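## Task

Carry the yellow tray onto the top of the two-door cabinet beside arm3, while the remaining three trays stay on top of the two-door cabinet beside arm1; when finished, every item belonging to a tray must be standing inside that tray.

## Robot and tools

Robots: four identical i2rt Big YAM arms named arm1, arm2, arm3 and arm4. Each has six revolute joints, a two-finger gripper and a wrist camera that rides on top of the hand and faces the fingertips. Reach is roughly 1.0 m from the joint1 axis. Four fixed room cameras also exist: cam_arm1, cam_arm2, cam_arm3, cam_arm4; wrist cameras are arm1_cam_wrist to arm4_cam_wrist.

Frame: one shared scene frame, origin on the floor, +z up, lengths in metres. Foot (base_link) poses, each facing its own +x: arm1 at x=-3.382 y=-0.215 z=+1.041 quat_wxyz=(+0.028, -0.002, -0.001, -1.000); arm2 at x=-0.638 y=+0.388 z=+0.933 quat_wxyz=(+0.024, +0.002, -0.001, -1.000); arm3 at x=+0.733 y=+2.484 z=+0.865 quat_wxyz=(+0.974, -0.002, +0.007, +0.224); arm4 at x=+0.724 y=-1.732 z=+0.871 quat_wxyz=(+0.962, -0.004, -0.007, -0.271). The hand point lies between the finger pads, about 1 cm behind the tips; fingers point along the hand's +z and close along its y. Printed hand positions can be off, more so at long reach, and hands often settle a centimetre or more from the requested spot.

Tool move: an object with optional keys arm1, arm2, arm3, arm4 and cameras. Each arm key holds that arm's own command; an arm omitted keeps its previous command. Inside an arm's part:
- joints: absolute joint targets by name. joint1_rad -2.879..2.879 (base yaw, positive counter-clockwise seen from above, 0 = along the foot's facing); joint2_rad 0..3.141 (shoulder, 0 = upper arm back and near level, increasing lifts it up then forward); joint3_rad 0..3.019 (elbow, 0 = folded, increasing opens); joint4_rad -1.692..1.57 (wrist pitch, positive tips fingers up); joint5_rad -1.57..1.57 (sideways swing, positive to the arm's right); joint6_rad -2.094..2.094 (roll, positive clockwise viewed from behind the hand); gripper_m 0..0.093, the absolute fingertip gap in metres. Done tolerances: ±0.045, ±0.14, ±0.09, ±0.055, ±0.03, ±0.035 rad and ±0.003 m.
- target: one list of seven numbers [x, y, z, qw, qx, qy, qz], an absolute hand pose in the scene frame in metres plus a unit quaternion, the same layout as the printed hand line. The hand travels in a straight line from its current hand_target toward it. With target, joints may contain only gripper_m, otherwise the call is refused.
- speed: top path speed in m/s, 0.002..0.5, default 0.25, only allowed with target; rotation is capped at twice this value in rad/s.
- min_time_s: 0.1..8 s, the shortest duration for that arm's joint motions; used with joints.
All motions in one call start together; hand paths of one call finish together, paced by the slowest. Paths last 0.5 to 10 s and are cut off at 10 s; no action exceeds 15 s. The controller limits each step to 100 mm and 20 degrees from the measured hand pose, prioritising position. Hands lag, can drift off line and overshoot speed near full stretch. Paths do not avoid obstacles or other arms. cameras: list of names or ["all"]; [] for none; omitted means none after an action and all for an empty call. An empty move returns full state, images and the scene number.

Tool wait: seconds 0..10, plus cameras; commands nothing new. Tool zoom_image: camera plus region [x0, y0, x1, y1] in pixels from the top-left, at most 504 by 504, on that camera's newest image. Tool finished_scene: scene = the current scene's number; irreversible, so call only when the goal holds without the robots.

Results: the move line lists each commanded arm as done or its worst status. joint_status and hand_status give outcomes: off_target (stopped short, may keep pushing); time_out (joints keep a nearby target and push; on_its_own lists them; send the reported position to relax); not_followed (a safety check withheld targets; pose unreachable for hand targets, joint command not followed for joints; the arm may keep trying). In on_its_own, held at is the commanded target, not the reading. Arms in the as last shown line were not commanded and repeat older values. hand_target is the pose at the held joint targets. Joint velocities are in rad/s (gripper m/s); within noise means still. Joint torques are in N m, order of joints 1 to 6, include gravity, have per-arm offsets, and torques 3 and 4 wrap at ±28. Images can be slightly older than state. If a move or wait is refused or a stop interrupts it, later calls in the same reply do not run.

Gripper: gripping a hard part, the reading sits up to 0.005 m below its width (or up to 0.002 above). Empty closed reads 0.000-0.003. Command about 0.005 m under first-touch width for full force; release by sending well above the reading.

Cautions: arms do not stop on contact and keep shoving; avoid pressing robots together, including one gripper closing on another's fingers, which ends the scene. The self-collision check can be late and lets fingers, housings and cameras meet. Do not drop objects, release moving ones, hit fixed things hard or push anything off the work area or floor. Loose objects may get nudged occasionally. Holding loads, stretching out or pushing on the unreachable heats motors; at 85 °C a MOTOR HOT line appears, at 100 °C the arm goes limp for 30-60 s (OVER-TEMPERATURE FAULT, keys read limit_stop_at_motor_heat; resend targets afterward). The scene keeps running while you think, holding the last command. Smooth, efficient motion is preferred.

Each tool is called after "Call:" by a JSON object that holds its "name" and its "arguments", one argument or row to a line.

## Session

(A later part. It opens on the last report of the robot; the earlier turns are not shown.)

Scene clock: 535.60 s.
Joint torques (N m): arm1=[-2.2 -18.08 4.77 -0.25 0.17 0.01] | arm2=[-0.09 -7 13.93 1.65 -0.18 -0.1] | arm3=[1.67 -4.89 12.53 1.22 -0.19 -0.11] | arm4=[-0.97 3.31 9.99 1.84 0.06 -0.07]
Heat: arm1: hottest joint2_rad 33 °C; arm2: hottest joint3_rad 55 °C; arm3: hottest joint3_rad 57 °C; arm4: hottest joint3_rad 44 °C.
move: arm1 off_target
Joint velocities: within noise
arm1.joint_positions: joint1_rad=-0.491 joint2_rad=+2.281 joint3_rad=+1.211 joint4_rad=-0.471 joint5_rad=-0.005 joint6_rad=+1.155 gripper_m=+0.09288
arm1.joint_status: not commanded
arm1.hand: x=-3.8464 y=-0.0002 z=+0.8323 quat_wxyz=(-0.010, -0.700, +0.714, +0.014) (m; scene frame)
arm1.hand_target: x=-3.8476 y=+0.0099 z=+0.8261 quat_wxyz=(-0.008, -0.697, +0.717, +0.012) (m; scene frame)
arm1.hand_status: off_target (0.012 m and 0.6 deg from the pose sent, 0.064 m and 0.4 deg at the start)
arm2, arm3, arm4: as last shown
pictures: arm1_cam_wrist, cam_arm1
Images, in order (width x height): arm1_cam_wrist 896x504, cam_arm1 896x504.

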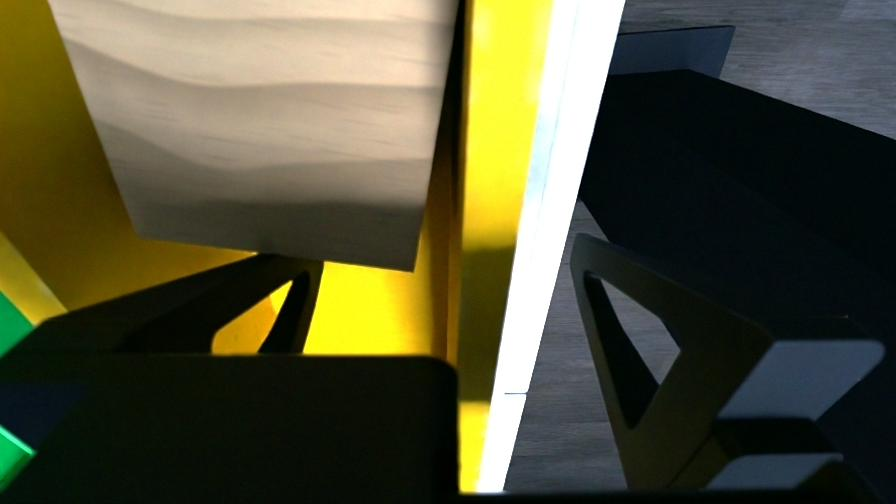

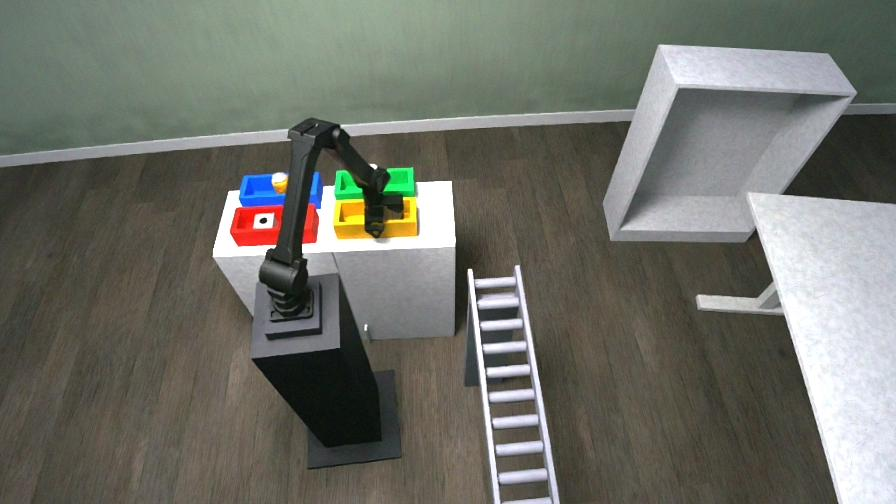

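Call:
{"name": "move", "arguments": {
  "arm1": {"target": [-3.848, 0.027, 0.826, 0.008, 0.697, -0.717, -0.012], "speed": 0.05},
  "cameras": ["arm1_cam_wrist", "cam_arm1"]
}}

Call:
{"name": "zoom_image", "arguments": {
  "camera": "cam_arm1",
  "region": [280, 150, 430, 260]
}}

Scene clock: 540.00 s.
Joint torques (N m): arm1=[-2.2 -18.2 4.83 -0.2 0.19 0] | arm2=[-0.09 -7.18 13.87 1.7 -0.17 -0.11] | arm3=[1.79 -4.84 12.59 1.18 -0.21 -0.1] | arm4=[-0.85 3.19 9.89 1.8 0.05 -0.07]
Heat: arm1: hottest joint2_rad 33 °C; arm2: hottest joint3_rad 55 °C; arm3: hottest joint3_rad 57 °C; arm4: hottest joint3_rad 44 °C.
move: arm1 off_target
Joint velocities: within noise
arm1.joint_positions: joint1_rad=-0.520 joint2_rad=+2.290 joint3_rad=+1.236 joint4_rad=-0.487 joint5_rad=-0.006 joint6_rad=+1.125 gripper_m=+0.09288
arm1.joint_status: not commanded
arm1.hand: x=-3.8470 y=+0.0163 z=+0.8327 quat_wxyz=(-0.010, -0.701, +0.713, +0.014) (m; scene frame)
arm1.hand_target: x=-3.8478 y=+0.0269 z=+0.8262 quat_wxyz=(-0.008, -0.697, +0.717, +0.012) (m; scene frame)
arm1.hand_status: off_target (0.013 m and 0.7 deg from the pose sent, 0.028 m and 0.6 deg at the start)
arm2.joint_positions: joint1_rad=-0.693 joint2_rad=+1.189 joint3_rad=+1.458 joint4_rad=-1.366 joint5_rad=+0.002 joint6_rad=+0.016 gripper_m=+0.09396
arm2.joint_status: not commanded
arm2.hand: x=-0.9787 y=+0.6449 z=+1.3192 quat_wxyz=(+0.073, -0.920, +0.315, +0.221) (m; scene frame)
arm2.hand_target: x=-0.9859 y=+0.6539 z=+1.3366 quat_wxyz=(+0.082, -0.916, +0.309, +0.242) (m; scene frame)
arm2.hand_status: not commanded
arm3.joint_positions: joint1_rad=+0.491 joint2_rad=+1.091 joint3_rad=+1.441 joint4_rad=-1.465 joint5_rad=+0.002 joint6_rad=+0.008 gripper_m=+0.09398
arm3.joint_status: not commanded
arm3.hand: x=+0.9593 y=+2.7901 z=+1.2659 quat_wxyz=(-0.194, +0.439, -0.871, -0.103) (m; scene frame)
arm3.hand_target: x=+0.9627 y=+2.8010 z=+1.2922 quat_wxyz=(-0.222, +0.443, -0.861, -0.118) (m; scene frame)
arm3.hand_status: not commanded
arm4: as last shown
pictures: arm1_cam_wrist, cam_arm1
Images, in order (width x height): arm1_cam_wrist 896x504, cam_arm1 896x504.

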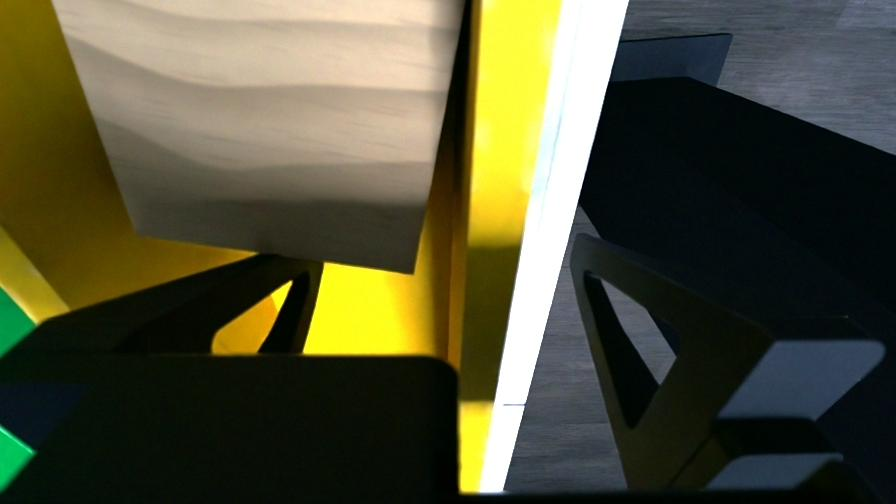

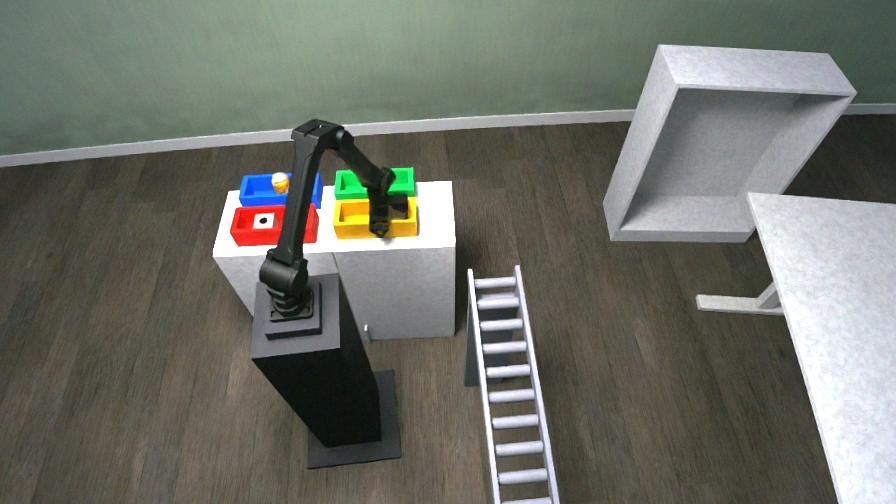

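Scaled by 3.360 from the camera's 896x504 image, which has a finer 1280x720 frame.

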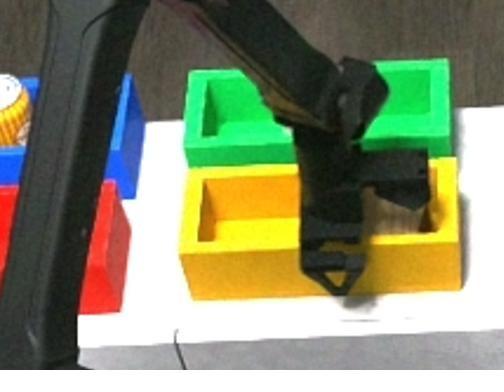

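Call:
{"name": "move", "arguments": {
  "arm1": {"target": [-3.848, 0.039, 0.826, 0.008, 0.697, -0.717, -0.012], "speed": 0.05},
  "cameras": ["arm1_cam_wrist", "cam_arm1"]
}}

Call:
{"name": "zoom_image", "arguments": {
  "camera": "cam_arm1",
  "region": [330, 180, 430, 250]
}}

Scene clock: 545.03 s.
Joint torques (N m): arm1=[-2.37 -18.49 4.93 -0.2 0.2 0.02] | arm2=[-0.15 -7.06 13.87 1.69 -0.17 -0.09] | arm3=[1.85 -4.89 12.55 1.31 -0.21 -0.1] | arm4=[-0.56 3.84 10 1.83 0.05 -0.07]
Heat: arm1: hottest joint2_rad 33 °C; arm2: hottest joint3_rad 55 °C; arm3: hottest joint3_rad 57 °C; arm4: hottest joint3_rad 44 °C.
move: arm1 off_target
Joint velocities: within noise
arm1.joint_positions: joint1_rad=-0.538 joint2_rad=+2.297 joint3_rad=+1.255 joint4_rad=-0.499 joint5_rad=-0.007 joint6_rad=+1.104 gripper_m=+0.09288
arm1.joint_status: not commanded
arm1.hand: x=-3.8475 y=+0.0273 z=+0.8328 quat_wxyz=(-0.010, -0.702, +0.712, +0.014) (m; scene frame)
arm1.hand_target: x=-3.8478 y=+0.0388 z=+0.8262 quat_wxyz=(-0.008, -0.697, +0.717, +0.012) (m; scene frame)
arm1.hand_status: off_target (0.014 m and 0.8 deg from the pose sent, 0.024 m and 0.7 deg at the start)
arm2, arm3, arm4: as last shown
pictures: arm1_cam_wrist, cam_arm1
Images, in order (width x height): arm1_cam_wrist 896x504, cam_arm1 896x504.

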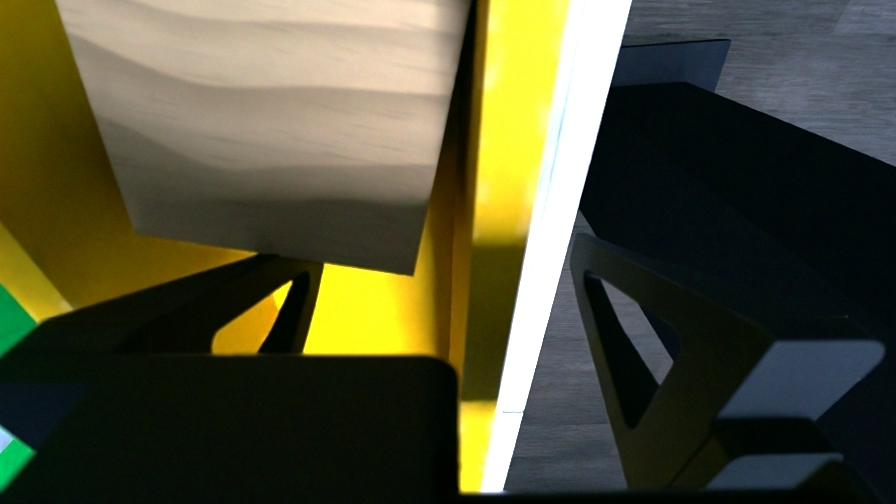

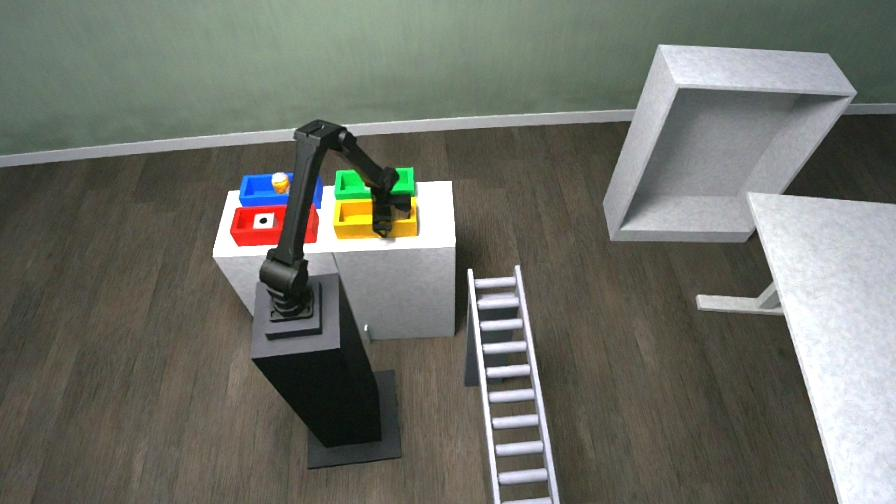

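Scaled by 5.040 from the camera's 896x504 image, which has a finer 1280x720 frame.

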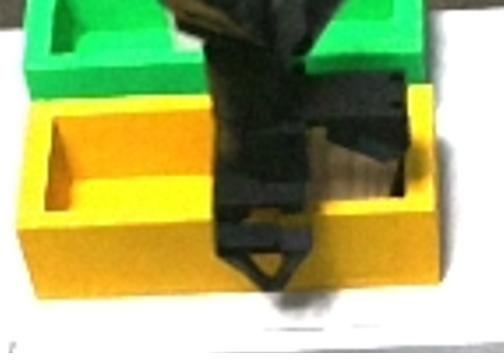

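Call:
{"name": "move", "arguments": {
  "arm1": {"target": [-3.850, -0.001, 0.826, 0.008, 0.697, -0.717, -0.012], "speed": 0.06},
  "cameras": ["arm1_cam_wrist"]
}}

Call:
{"name": "move", "arguments": {
  "arm1": {"joints": {"gripper_m": 0.0}},
  "cameras": ["arm1_cam_wrist", "cam_arm1"]
}}

Scene clock: 552.70 s.
Joint torques (N m): arm1=[-0.38 -20.13 2.61 0.43 0.21 0.15] | arm2=[-0.15 -7.18 13.91 1.73 -0.18 -0.1] | arm3=[1.73 -4.84 12.51 1.24 -0.2 -0.11] | arm4=[-0.56 3.25 9.94 1.85 0.04 -0.09]
Heat: arm1: hottest joint2_rad 33 °C; arm2: hottest joint3_rad 55 °C; arm3: hottest joint3_rad 57 °C; arm4: hottest joint3_rad 44 °C.
move: arm1 done
Joint velocities: within noise
arm1.joint_positions: joint1_rad=-0.493 joint2_rad=+2.297 joint3_rad=+1.232 joint4_rad=-0.482 joint5_rad=-0.005 joint6_rad=+1.158 gripper_m=+0.09288
arm1.joint_status: not commanded
arm1.hand: x=-3.8498 y=+0.0026 z=+0.8286 quat_wxyz=(-0.009, -0.698, +0.716, +0.011) (m; scene frame)
arm1.hand_target: x=-3.8499 y=-0.0010 z=+0.8260 quat_wxyz=(-0.008, -0.697, +0.717, +0.012) (m; scene frame)
arm1.hand_status: done (0.004 m and 0.3 deg from the pose sent, 0.029 m and 0.8 deg at the start)
arm2, arm3, arm4: as last shown
pictures: arm1_cam_wrist
Images, in order (width x height): arm1_cam_wrist 896x504.

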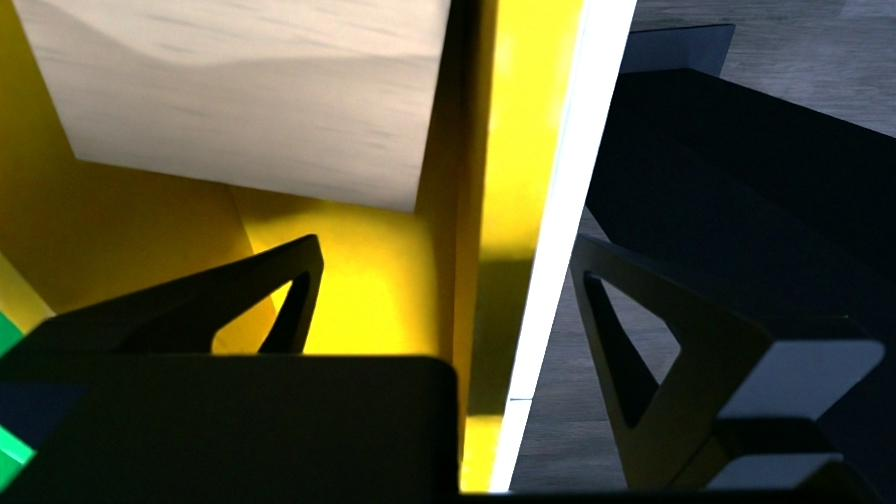

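Scene clock: 553.60 s.
Joint torques (N m): arm1=[-0.26 -20.13 2.92 0.16 0.18 0.12] | arm2=[0.03 -6.77 13.94 1.69 -0.18 -0.11] | arm3=[1.85 -4.78 12.55 1.22 -0.19 -0.11] | arm4=[-0.62 4.13 9.99 1.96 -0.01 -0.05]
Heat: arm1: hottest joint2_rad 33 °C; arm2: hottest joint3_rad 55 °C; arm3: hottest joint3_rad 57 °C; arm4: hottest joint3_rad 44 °C.
move: arm1 off_target
Joint velocities: within noise
arm1.joint_positions: joint1_rad=-0.493 joint2_rad=+2.296 joint3_rad=+1.228 joint4_rad=-0.476 joint5_rad=-0.005 joint6_rad=+1.161 gripper_m=+0.01096
arm1.joint_status: gripper_m off_target (ended at +0.01099, target +0.00000)
arm1.hand: x=-3.8494 y=+0.0026 z=+0.8283 quat_wxyz=(-0.009, -0.697, +0.717, +0.013) (m; scene frame)
arm1.hand_target: x=-3.8499 y=-0.0010 z=+0.8259 quat_wxyz=(-0.008, -0.697, +0.717, +0.012) (m; scene frame)
arm1.hand_status: not commanded
arm2, arm3, arm4: as last shown
pictures: arm1_cam_wrist, cam_arm1
Images, in order (width x height): arm1_cam_wrist 896x504, cam_arm1 896x504.

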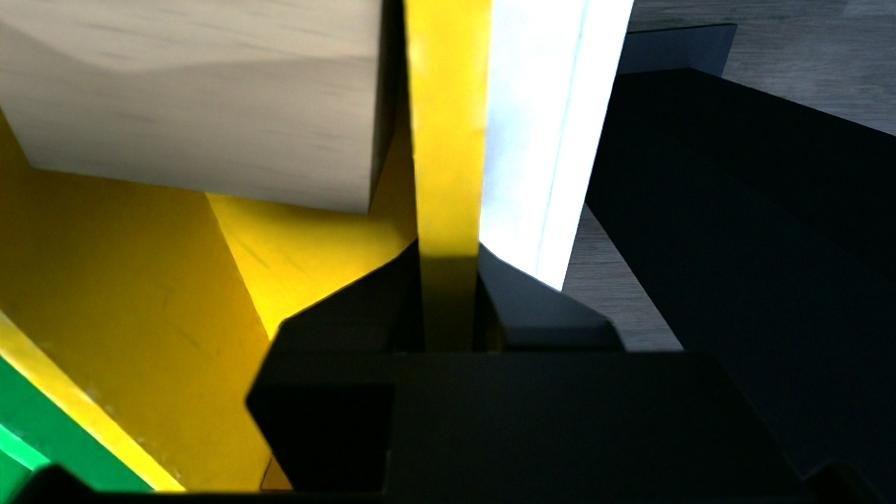

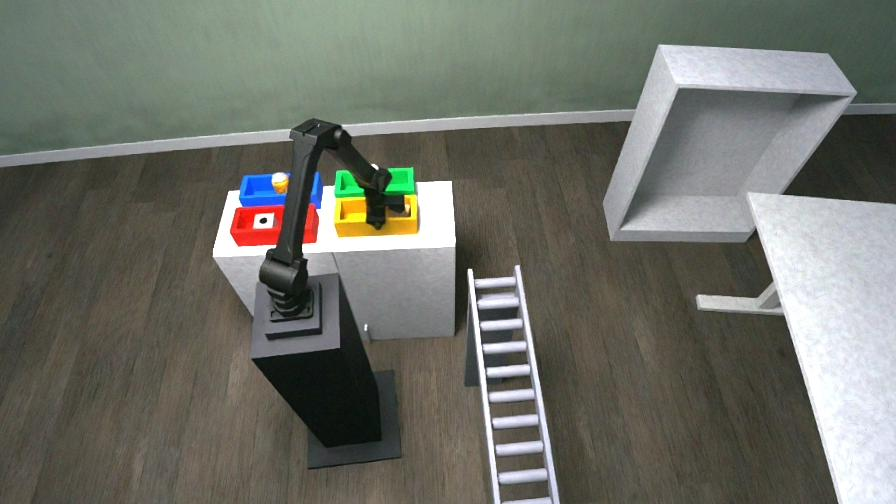

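Call:
{"name": "move", "arguments": {
  "arm1": {"target": [-3.855, -0.001, 0.91, 0.006, 0.697, -0.717, -0.010], "speed": 0.1},
  "cameras": ["arm1_cam_wrist", "cam_arm1"]
}}

Call:
{"name": "zoom_image", "arguments": {
  "camera": "cam_arm1",
  "region": [280, 150, 430, 260]
}}

Scene clock: 557.53 s.
Joint torques (N m): arm1=[0.21 -23.65 4.29 -0.18 0.16 0.16] | arm2=[-0.26 -6.89 13.93 1.69 -0.16 -0.1] | arm3=[1.79 -4.89 12.53 1.24 -0.2 -0.11] | arm4=[-0.91 3.55 10.03 1.88 0.08 -0.11]
Heat: arm1: hottest joint2_rad 33 °C; arm2: hottest joint3_rad 55 °C; arm3: hottest joint3_rad 57 °C; arm4: hottest joint3_rad 44 °C.
move: arm1 off_target
Joint velocities: within noise
arm1.joint_positions: joint1_rad=-0.493 joint2_rad=+2.163 joint3_rad=+1.204 joint4_rad=-0.639 joint5_rad=-0.002 joint6_rad=+1.164 gripper_m=+0.01096
arm1.joint_status: not commanded
arm1.hand: x=-3.8377 y=-0.0022 z=+0.8882 quat_wxyz=(+0.001, -0.696, +0.718, -0.012) (m; scene frame)
arm1.hand_target: x=-3.8545 y=-0.0012 z=+0.9097 quat_wxyz=(-0.006, -0.697, +0.717, +0.010) (m; scene frame)
arm1.hand_status: off_target (0.028 m and 2.7 deg from the pose sent, 0.082 m and 0.5 deg at the start)
arm2, arm3, arm4: as last shown
pictures: arm1_cam_wrist, cam_arm1
Images, in order (width x height): arm1_cam_wrist 896x504, cam_arm1 896x504.

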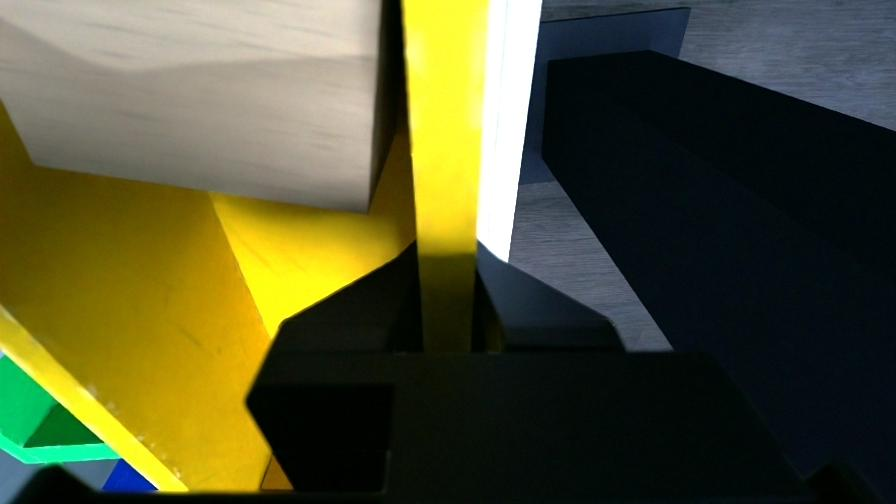

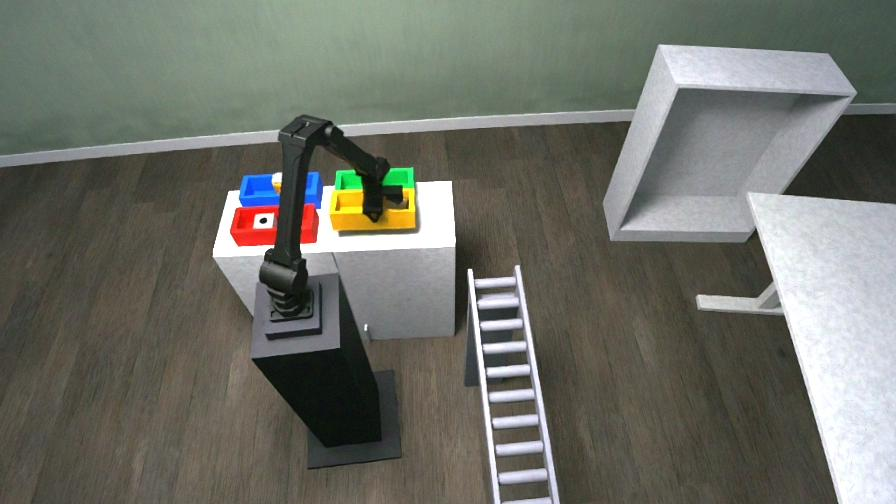

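Scaled by 3.360 from the camera's 896x504 image, which has a finer 1280x720 frame.

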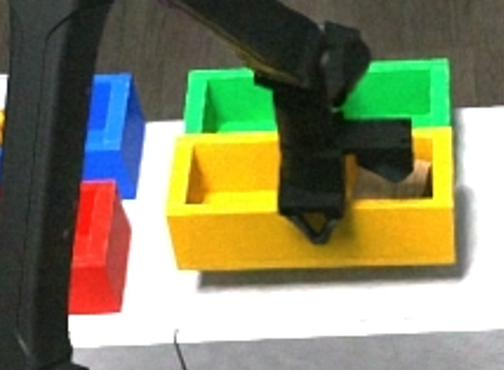

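Call:
{"name": "move", "arguments": {
  "arm1": {"target": [-3.858, -0.001, 1.005, 0.008, 0.701, -0.713, -0.020], "speed": 0.15},
  "cameras": ["arm1_cam_wrist"]
}}

Call:
{"name": "move", "arguments": {
  "arm1": {"target": [-3.60, 0.20, 1.02, 0.004, 0.383, -0.9235, -0.020], "speed": 0.2},
  "cameras": ["arm1_cam_wrist", "cam_arm1"]
}}

Scene clock: 581.00 s.
Joint torques (N m): arm1=[0.26 -21.77 6.58 -0.21 0.29 0.11] | arm2=[-0.26 -6.77 13.94 1.73 -0.16 -0.11] | arm3=[1.96 -4.89 12.46 1.2 -0.18 -0.1] | arm4=[-0.79 3.43 9.83 1.91 0.1 -0.07]
Heat: arm1: hottest joint2_rad 35 °C; arm2: hottest joint3_rad 55 °C; arm3: hottest joint3_rad 57 °C; arm4: hottest joint3_rad 44 °C.
move: arm1 off_target
Joint velocities: within noise
arm1.joint_positions: joint1_rad=-0.489 joint2_rad=+1.975 joint3_rad=+1.198 joint4_rad=-0.818 joint5_rad=-0.002 joint6_rad=+1.164 gripper_m=+0.01096
arm1.joint_status: not commanded
arm1.hand: x=-3.8359 y=-0.0049 z=+0.9783 quat_wxyz=(+0.001, -0.698, +0.716, -0.011) (m; scene frame)
arm1.hand_target: x=-3.8572 y=-0.0014 z=+1.0052 quat_wxyz=(-0.008, -0.701, +0.713, +0.020) (m; scene frame)
arm1.hand_status: off_target (0.035 m and 3.7 deg from the pose sent, 0.118 m and 3.9 deg at the start)
arm2, arm3, arm4: as last shown
pictures: arm1_cam_wrist
Images, in order (width x height): arm1_cam_wrist 896x504.

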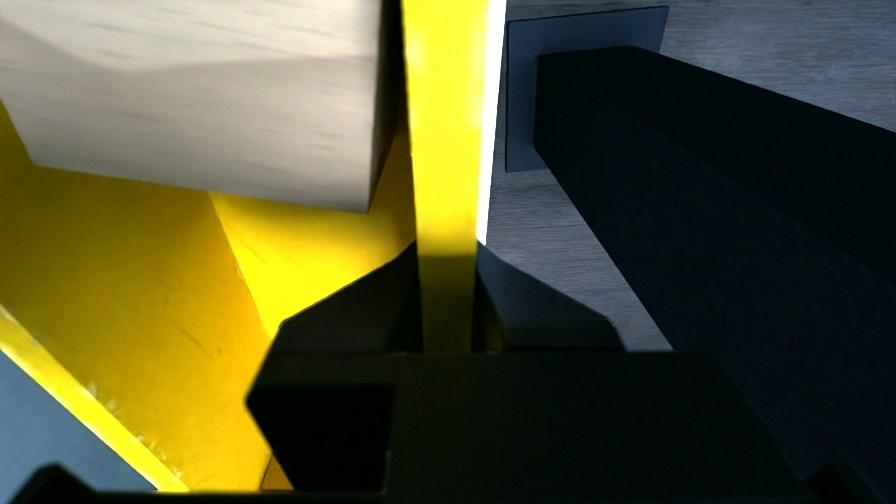

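Scene clock: 583.63 s.
Joint torques (N m): arm1=[-1.14 -19.72 6.9 -0.24 0.11 0.12] | arm2=[-0.09 -6.95 13.87 1.72 -0.18 -0.11] | arm3=[1.61 -4.95 12.55 1.24 -0.19 -0.09] | arm4=[-0.97 2.96 9.99 1.85 0.04 -0.07]
Heat: arm1: hottest joint2_rad 35 °C; arm2: hottest joint3_rad 56 °C; arm3: hottest joint3_rad 57 °C; arm4: hottest joint3_rad 44 °C.
move: arm1 off_target
Joint velocities: within noise
arm1.joint_positions: joint1_rad=-1.141 joint2_rad=+1.839 joint3_rad=+1.029 joint4_rad=-0.791 joint5_rad=+0.000 joint6_rad=+1.261 gripper_m=+0.01096
arm1.joint_status: not commanded
arm1.hand: x=-3.5891 y=+0.1777 z=+0.9940 quat_wxyz=(-0.001, -0.387, +0.922, -0.015) (m; scene frame)
arm1.hand_target: x=-3.5996 y=+0.1991 z=+1.0203 quat_wxyz=(-0.004, -0.383, +0.923, +0.020) (m; scene frame)
arm1.hand_status: off_target (0.036 m and 4.1 deg from the pose sent, 0.315 m and 43.6 deg at the start)
arm2, arm3: as last shown
arm4.joint_positions: joint1_rad=+0.611 joint2_rad=+0.619 joint3_rad=+1.338 joint4_rad=-1.545 joint5_rad=+0.202 joint6_rad=+0.301 gripper_m=+0.09396
arm4.joint_status: not commanded
arm4.hand: x=+0.9262 y=-1.7486 z=+1.3507 quat_wxyz=(-0.379, -0.145, -0.914, +0.032) (m; scene frame)
arm4.hand_target: x=+0.9249 y=-1.7486 z=+1.3599 quat_wxyz=(-0.389, -0.145, -0.909, +0.029) (m; scene frame)
arm4.hand_status: not commanded
pictures: arm1_cam_wrist, cam_arm1
Images, in order (width x height): arm1_cam_wrist 896x504, cam_arm1 896x504.

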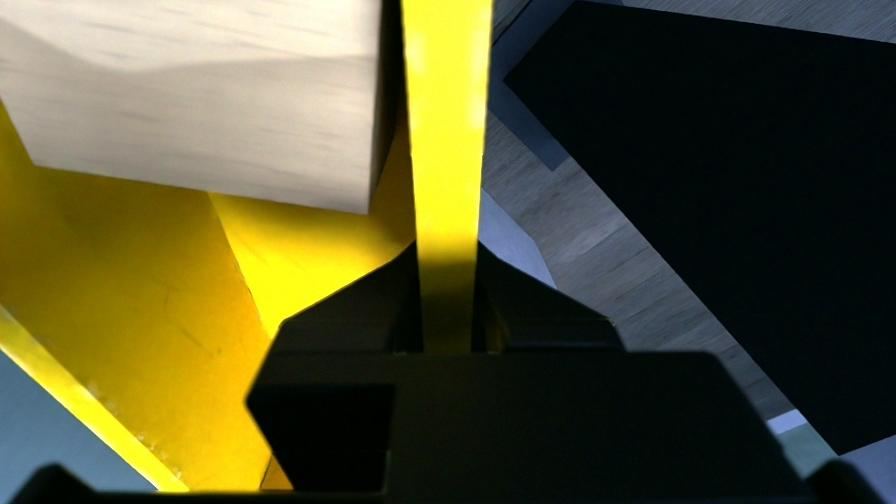

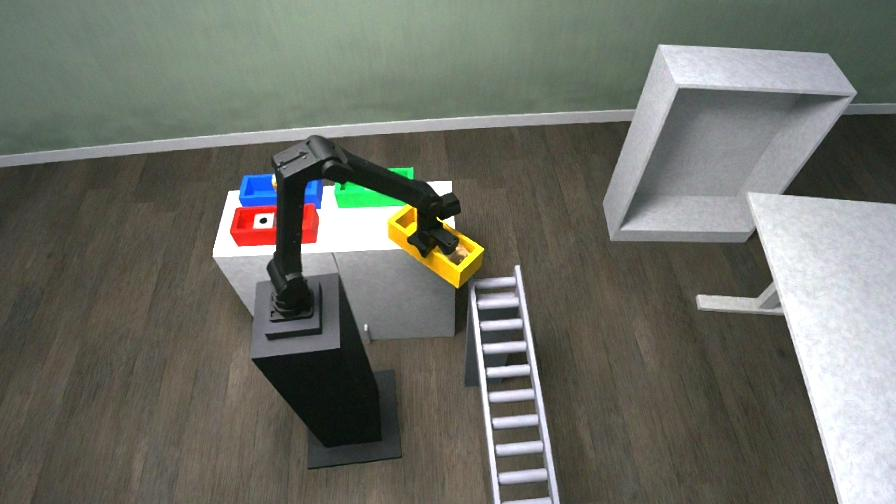

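Call:
{"name": "move", "arguments": {
  "arm1": {"target": [-3.36, 0.362, 1.01, 0.0, 0.0, 0.9994, 0.035], "speed": 0.2},
  "cameras": ["arm1_cam_wrist", "cam_arm1", "cam_arm2"]
}}

Call:
{"name": "zoom_image", "arguments": {
  "camera": "cam_arm1",
  "region": [400, 180, 600, 340]
}}

Call:
{"name": "zoom_image", "arguments": {
  "camera": "cam_arm2",
  "region": [700, 60, 896, 240]
}}

Scene clock: 591.10 s.
Joint torques (N m): arm1=[-1.38 -21.83 9.16 -0.23 0.23 0.07] | arm2=[-0.03 -6.89 13.98 1.72 -0.17 -0.09] | arm3=[1.73 -4.95 12.52 1.26 -0.19 -0.11] | arm4=[-1.03 3.55 10.1 2.02 0.07 -0.04]
Heat: arm1: hottest joint2_rad 34 °C; arm2: hottest joint3_rad 56 °C; arm3: hottest joint3_rad 58 °C; arm4: hottest joint3_rad 45 °C.
move: arm1 off_target
Joint velocities: within noise
arm1.joint_positions: joint1_rad=-1.663 joint2_rad=+2.035 joint3_rad=+1.335 joint4_rad=-0.870 joint5_rad=-0.002 joint6_rad=+1.521 gripper_m=+0.01096
arm1.joint_status: not commanded
arm1.hand: x=-3.3626 y=+0.3295 z=+0.9844 quat_wxyz=(-0.003, -0.007, +1.000, +0.000) (m; scene frame)
arm1.hand_target: x=-3.3600 y=+0.3602 z=+1.0111 quat_wxyz=(+0.000, +0.000, +0.999, +0.035) (m; scene frame)
arm1.hand_status: off_target (0.041 m and 4.2 deg from the pose sent, 0.294 m and 45.9 deg at the start)
arm2, arm3, arm4: as last shown
pictures: arm1_cam_wrist, cam_arm1, cam_arm2
Images, in order (width x height): arm1_cam_wrist 896x504, cam_arm1 896x504, cam_arm2 896x504.

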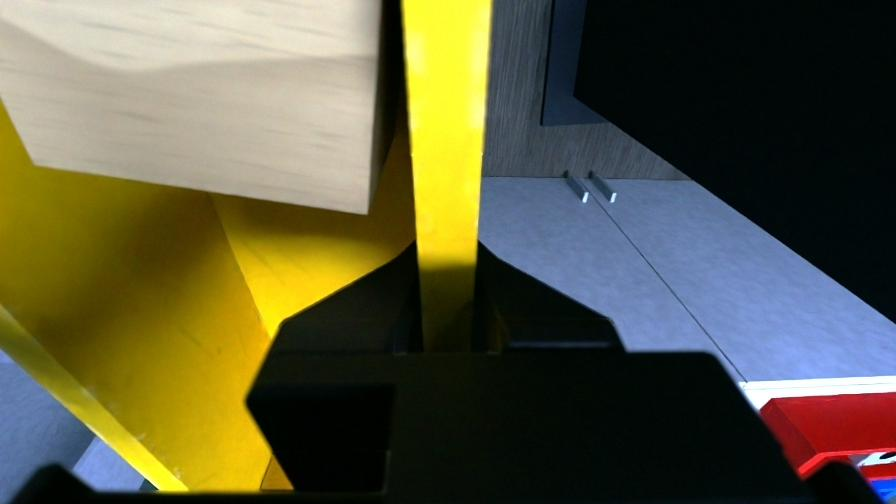

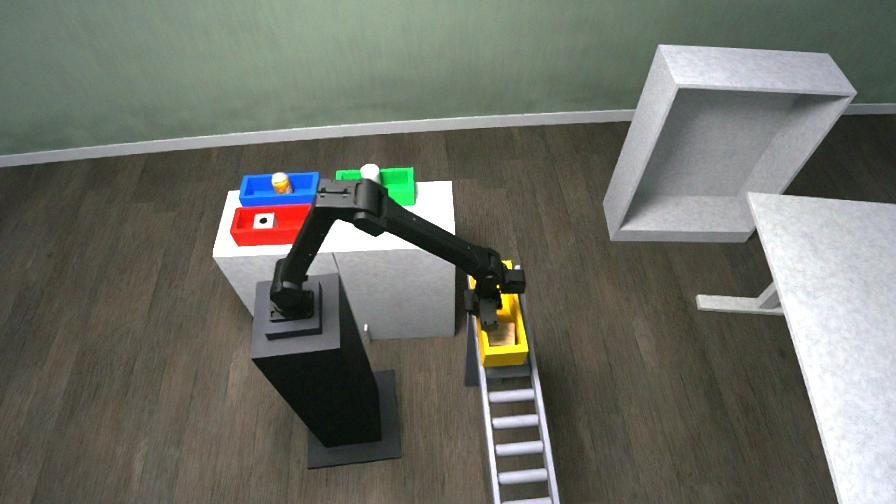

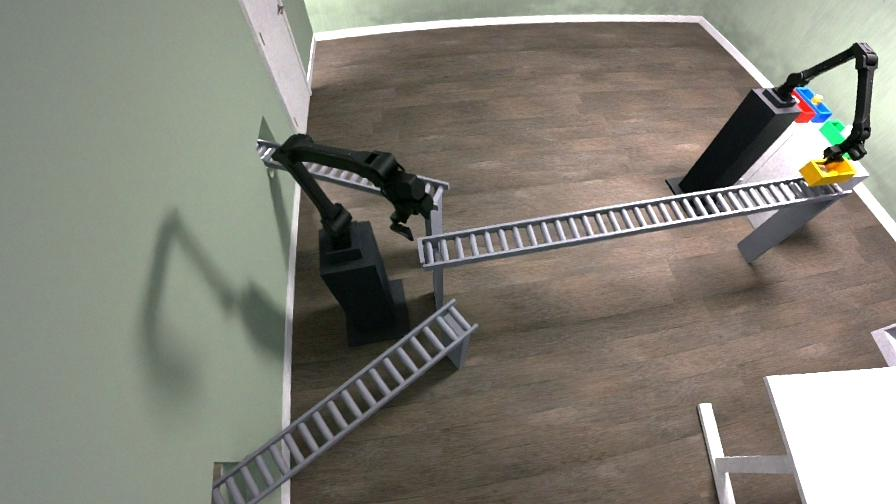

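Scaled by 2.520 from the camera's 896x504 image, which has a finer 1280x720 frame.

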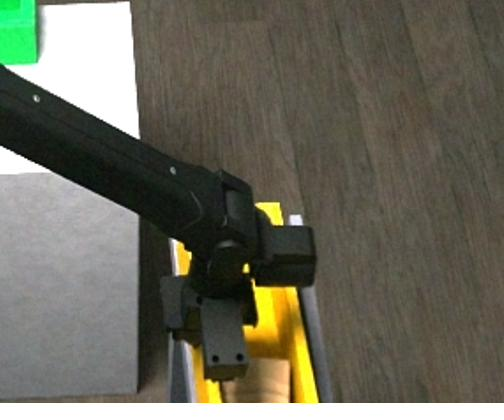

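Scaled by 2.571 from the camera's 896x504 image, which has a finer 1280x720 frame.

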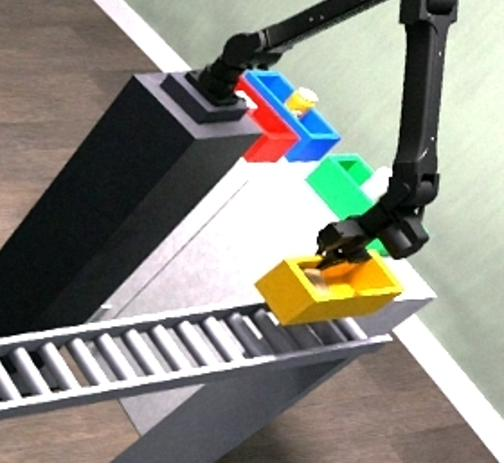

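Call:
{"name": "zoom_image", "arguments": {
  "camera": "cam_arm1",
  "region": [455, 255, 555, 395]
}}

Call:
{"name": "move", "arguments": {
  "arm1": {"target": [-3.36, 0.366, 0.96, 0.0, 0.0, 0.9988, 0.049], "speed": 0.1},
  "cameras": ["arm1_cam_wrist", "cam_arm1", "cam_arm2"]
}}

Call:
{"name": "zoom_image", "arguments": {
  "camera": "cam_arm1",
  "region": [455, 255, 555, 395]
}}

Call:
{"name": "zoom_image", "arguments": {
  "camera": "cam_arm2",
  "region": [770, 130, 896, 240]
}}

Scaled by 3.600 from the camera's 896x504 image, which has a finer 1280x720 frame.

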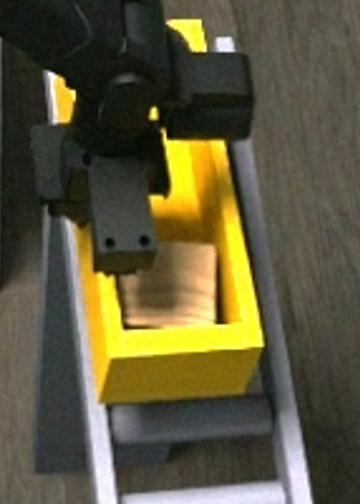

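Scene clock: 605.93 s.
Joint torques (N m): arm1=[-0.97 -22.95 6.71 0.68 0.34 0.14] | arm2=[-0.15 -7.06 13.93 1.76 -0.16 -0.1] | arm3=[1.9 -4.72 12.56 1.2 -0.19 -0.1] | arm4=[-1.32 3.49 9.99 1.87 0.05 -0.09]
Heat: arm1: hottest joint3_rad 34 °C; arm2: hottest joint3_rad 56 °C; arm3: hottest joint3_rad 58 °C; arm4: hottest joint3_rad 45 °C.
move: arm1 off_target
Joint velocities: within noise
arm1.joint_positions: joint1_rad=-1.663 joint2_rad=+2.121 joint3_rad=+1.336 joint4_rad=-0.754 joint5_rad=-0.005 joint6_rad=+1.523 gripper_m=+0.01096
arm1.joint_status: not commanded
arm1.hand: x=-3.3630 y=+0.3405 z=+0.9394 quat_wxyz=(-0.004, -0.006, +1.000, +0.015) (m; scene frame)
arm1.hand_target: x=-3.3600 y=+0.3650 z=+0.9607 quat_wxyz=(+0.000, +0.000, +0.999, +0.049) (m; scene frame)
arm1.hand_status: off_target (0.033 m and 4.0 deg from the pose sent, 0.044 m and 5.7 deg at the start)
arm2.joint_positions: joint1_rad=-0.693 joint2_rad=+1.189 joint3_rad=+1.458 joint4_rad=-1.366 joint5_rad=+0.002 joint6_rad=+0.016 gripper_m=+0.09396
arm2.joint_status: not commanded
arm2.hand: x=-0.9787 y=+0.6449 z=+1.3192 quat_wxyz=(+0.073, -0.920, +0.315, +0.221) (m; scene frame)
arm2.hand_target: x=-0.9859 y=+0.6539 z=+1.3366 quat_wxyz=(+0.082, -0.916, +0.309, +0.242) (m; scene frame)
arm2.hand_status: not commanded
arm3.joint_positions: joint1_rad=+0.491 joint2_rad=+1.091 joint3_rad=+1.441 joint4_rad=-1.465 joint5_rad=+0.002 joint6_rad=+0.008 gripper_m=+0.09398
arm3.joint_status: not commanded
arm3.hand: x=+0.9593 y=+2.7901 z=+1.2659 quat_wxyz=(-0.194, +0.439, -0.871, -0.103) (m; scene frame)
arm3.hand_target: x=+0.9627 y=+2.8010 z=+1.2922 quat_wxyz=(-0.222, +0.443, -0.861, -0.118) (m; scene frame)
arm3.hand_status: not commanded
arm4: as last shown
pictures: arm1_cam_wrist, cam_arm1, cam_arm2
Images, in order (width x height): arm1_cam_wrist 896x504, cam_arm1 896x504, cam_arm2 896x504.

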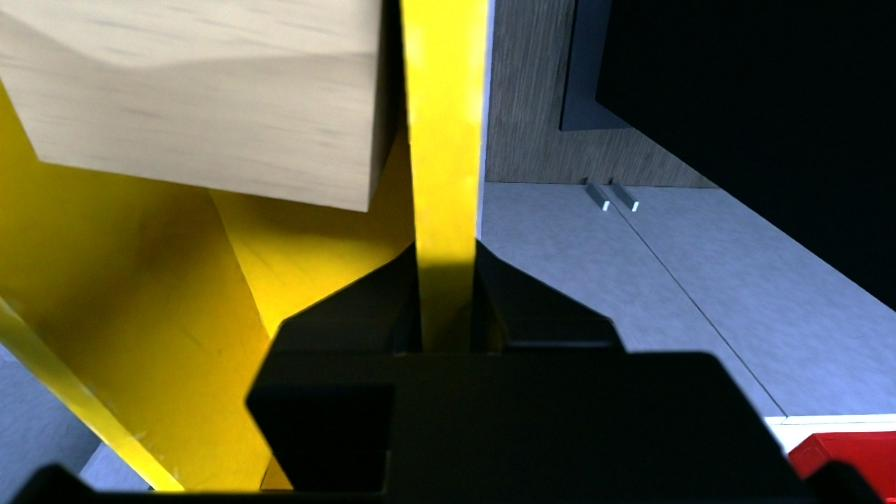

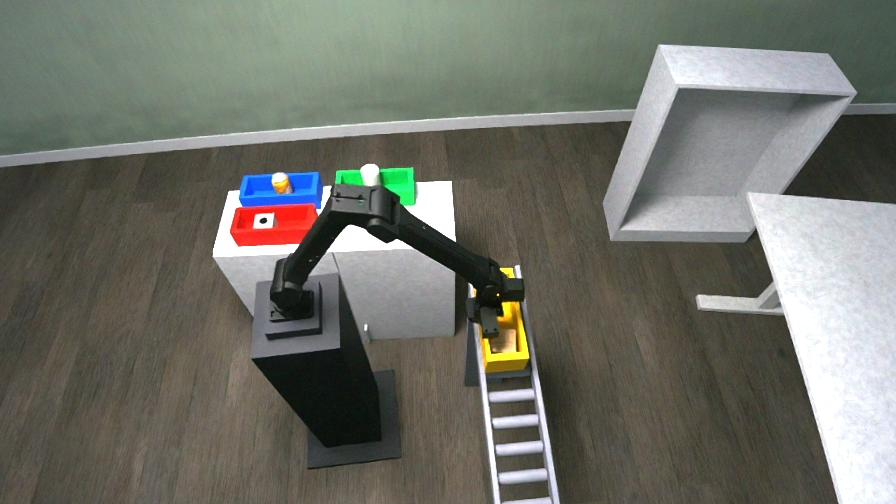

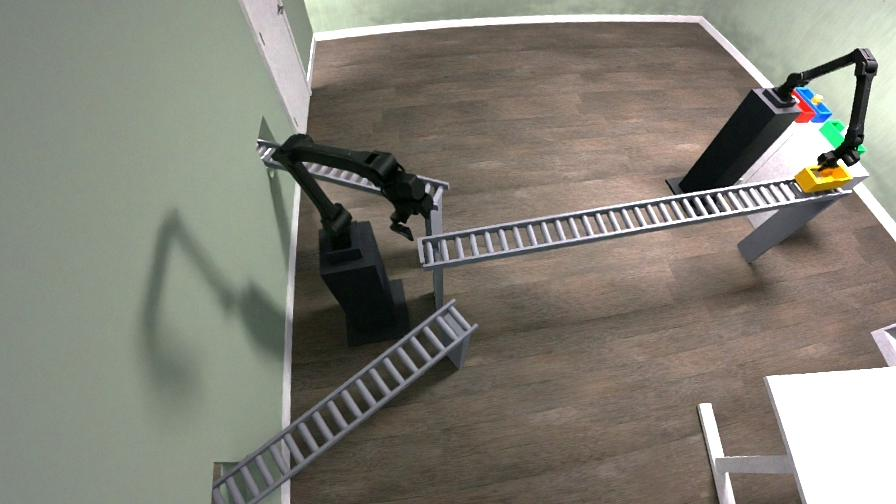

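Scaled by 3.600 from the camera's 896x504 image, which has a finer 1280x720 frame.

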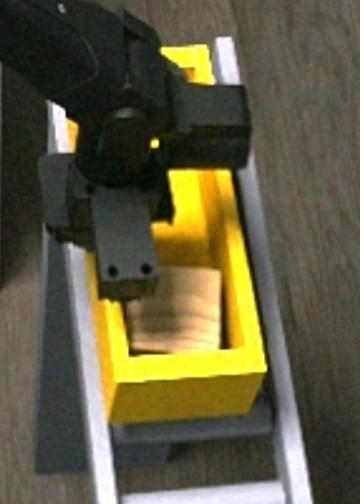

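Scaled by 4.000 from the camera's 896x504 image, which has a finer 1280x720 frame.

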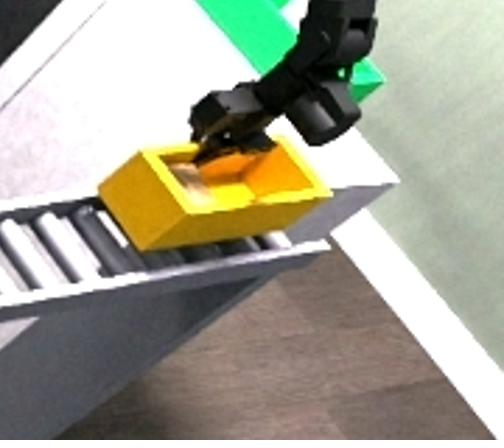

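Call:
{"name": "move", "arguments": {
  "arm1": {"target": [-3.36, 0.3745, 0.93, 0.0, 0.0, 0.9994, 0.035], "speed": 0.08},
  "cameras": ["arm1_cam_wrist", "cam_arm1", "cam_arm2"]
}}

Call:
{"name": "zoom_image", "arguments": {
  "camera": "cam_arm1",
  "region": [455, 255, 555, 395]
}}

Call:
{"name": "zoom_image", "arguments": {
  "camera": "cam_arm2",
  "region": [770, 130, 896, 240]
}}

Scene clock: 617.70 s.
Joint torques (N m): arm1=[-0.73 -22.3 7.47 0.21 0.27 0.14] | arm2=[-0.21 -6.89 13.96 1.72 -0.15 -0.1] | arm3=[1.85 -4.84 12.52 1.28 -0.2 -0.1] | arm4=[-1.14 3.31 9.92 2 0.06 -0.07]
Heat: arm1: hottest joint2_rad 35 °C; arm2: hottest joint3_rad 56 °C; arm3: hottest joint3_rad 58 °C; arm4: hottest joint3_rad 45 °C.
move: arm1 off_target
Joint velocities: within noise
arm1.joint_positions: joint1_rad=-1.663 joint2_rad=+2.186 joint3_rad=+1.377 joint4_rad=-0.744 joint5_rad=-0.003 joint6_rad=+1.525 gripper_m=+0.01096
arm1.joint_status: not commanded
arm1.hand: x=-3.3624 y=+0.3483 z=+0.9153 quat_wxyz=(-0.003, -0.005, +1.000, +0.007) (m; scene frame)
arm1.hand_target: x=-3.3599 y=+0.3737 z=+0.9310 quat_wxyz=(+0.000, +0.000, +0.999, +0.035) (m; scene frame)
arm1.hand_status: off_target (0.030 m and 3.2 deg from the pose sent, 0.035 m and 2.4 deg at the start)
arm2, arm3, arm4: as last shown
pictures: arm1_cam_wrist, cam_arm1, cam_arm2
Images, in order (width x height): arm1_cam_wrist 896x504, cam_arm1 896x504, cam_arm2 896x504.

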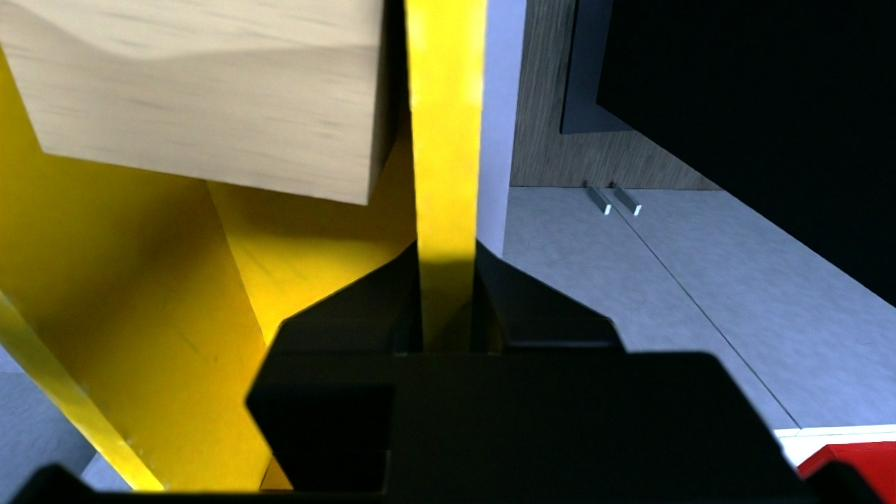

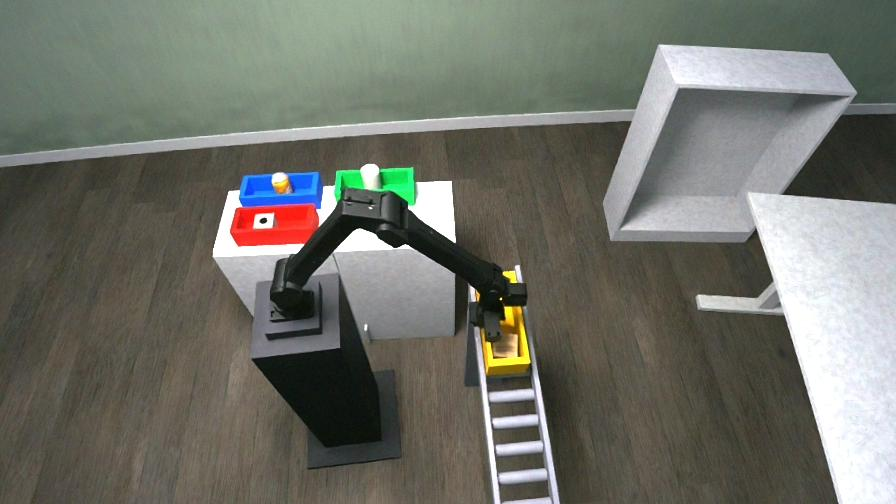

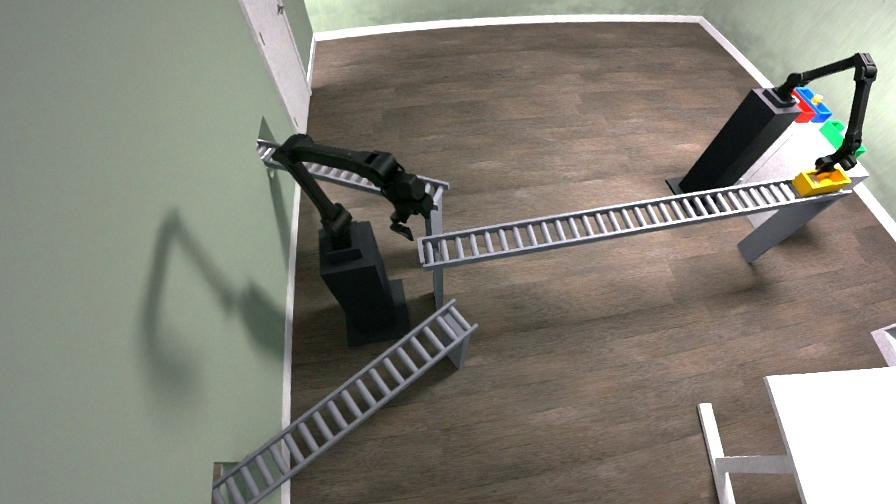

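Scaled by 3.600 from the camera's 896x504 image, which has a finer 1280x720 frame.

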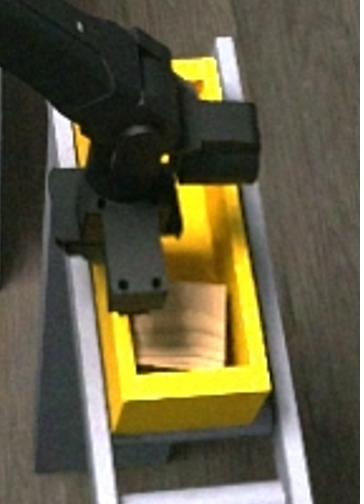

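Scaled by 4.000 from the camera's 896x504 image, which has a finer 1280x720 frame.

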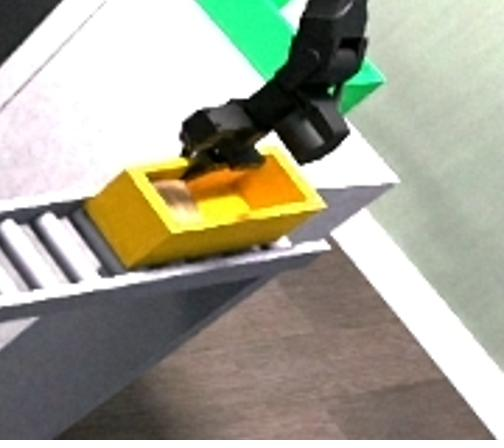

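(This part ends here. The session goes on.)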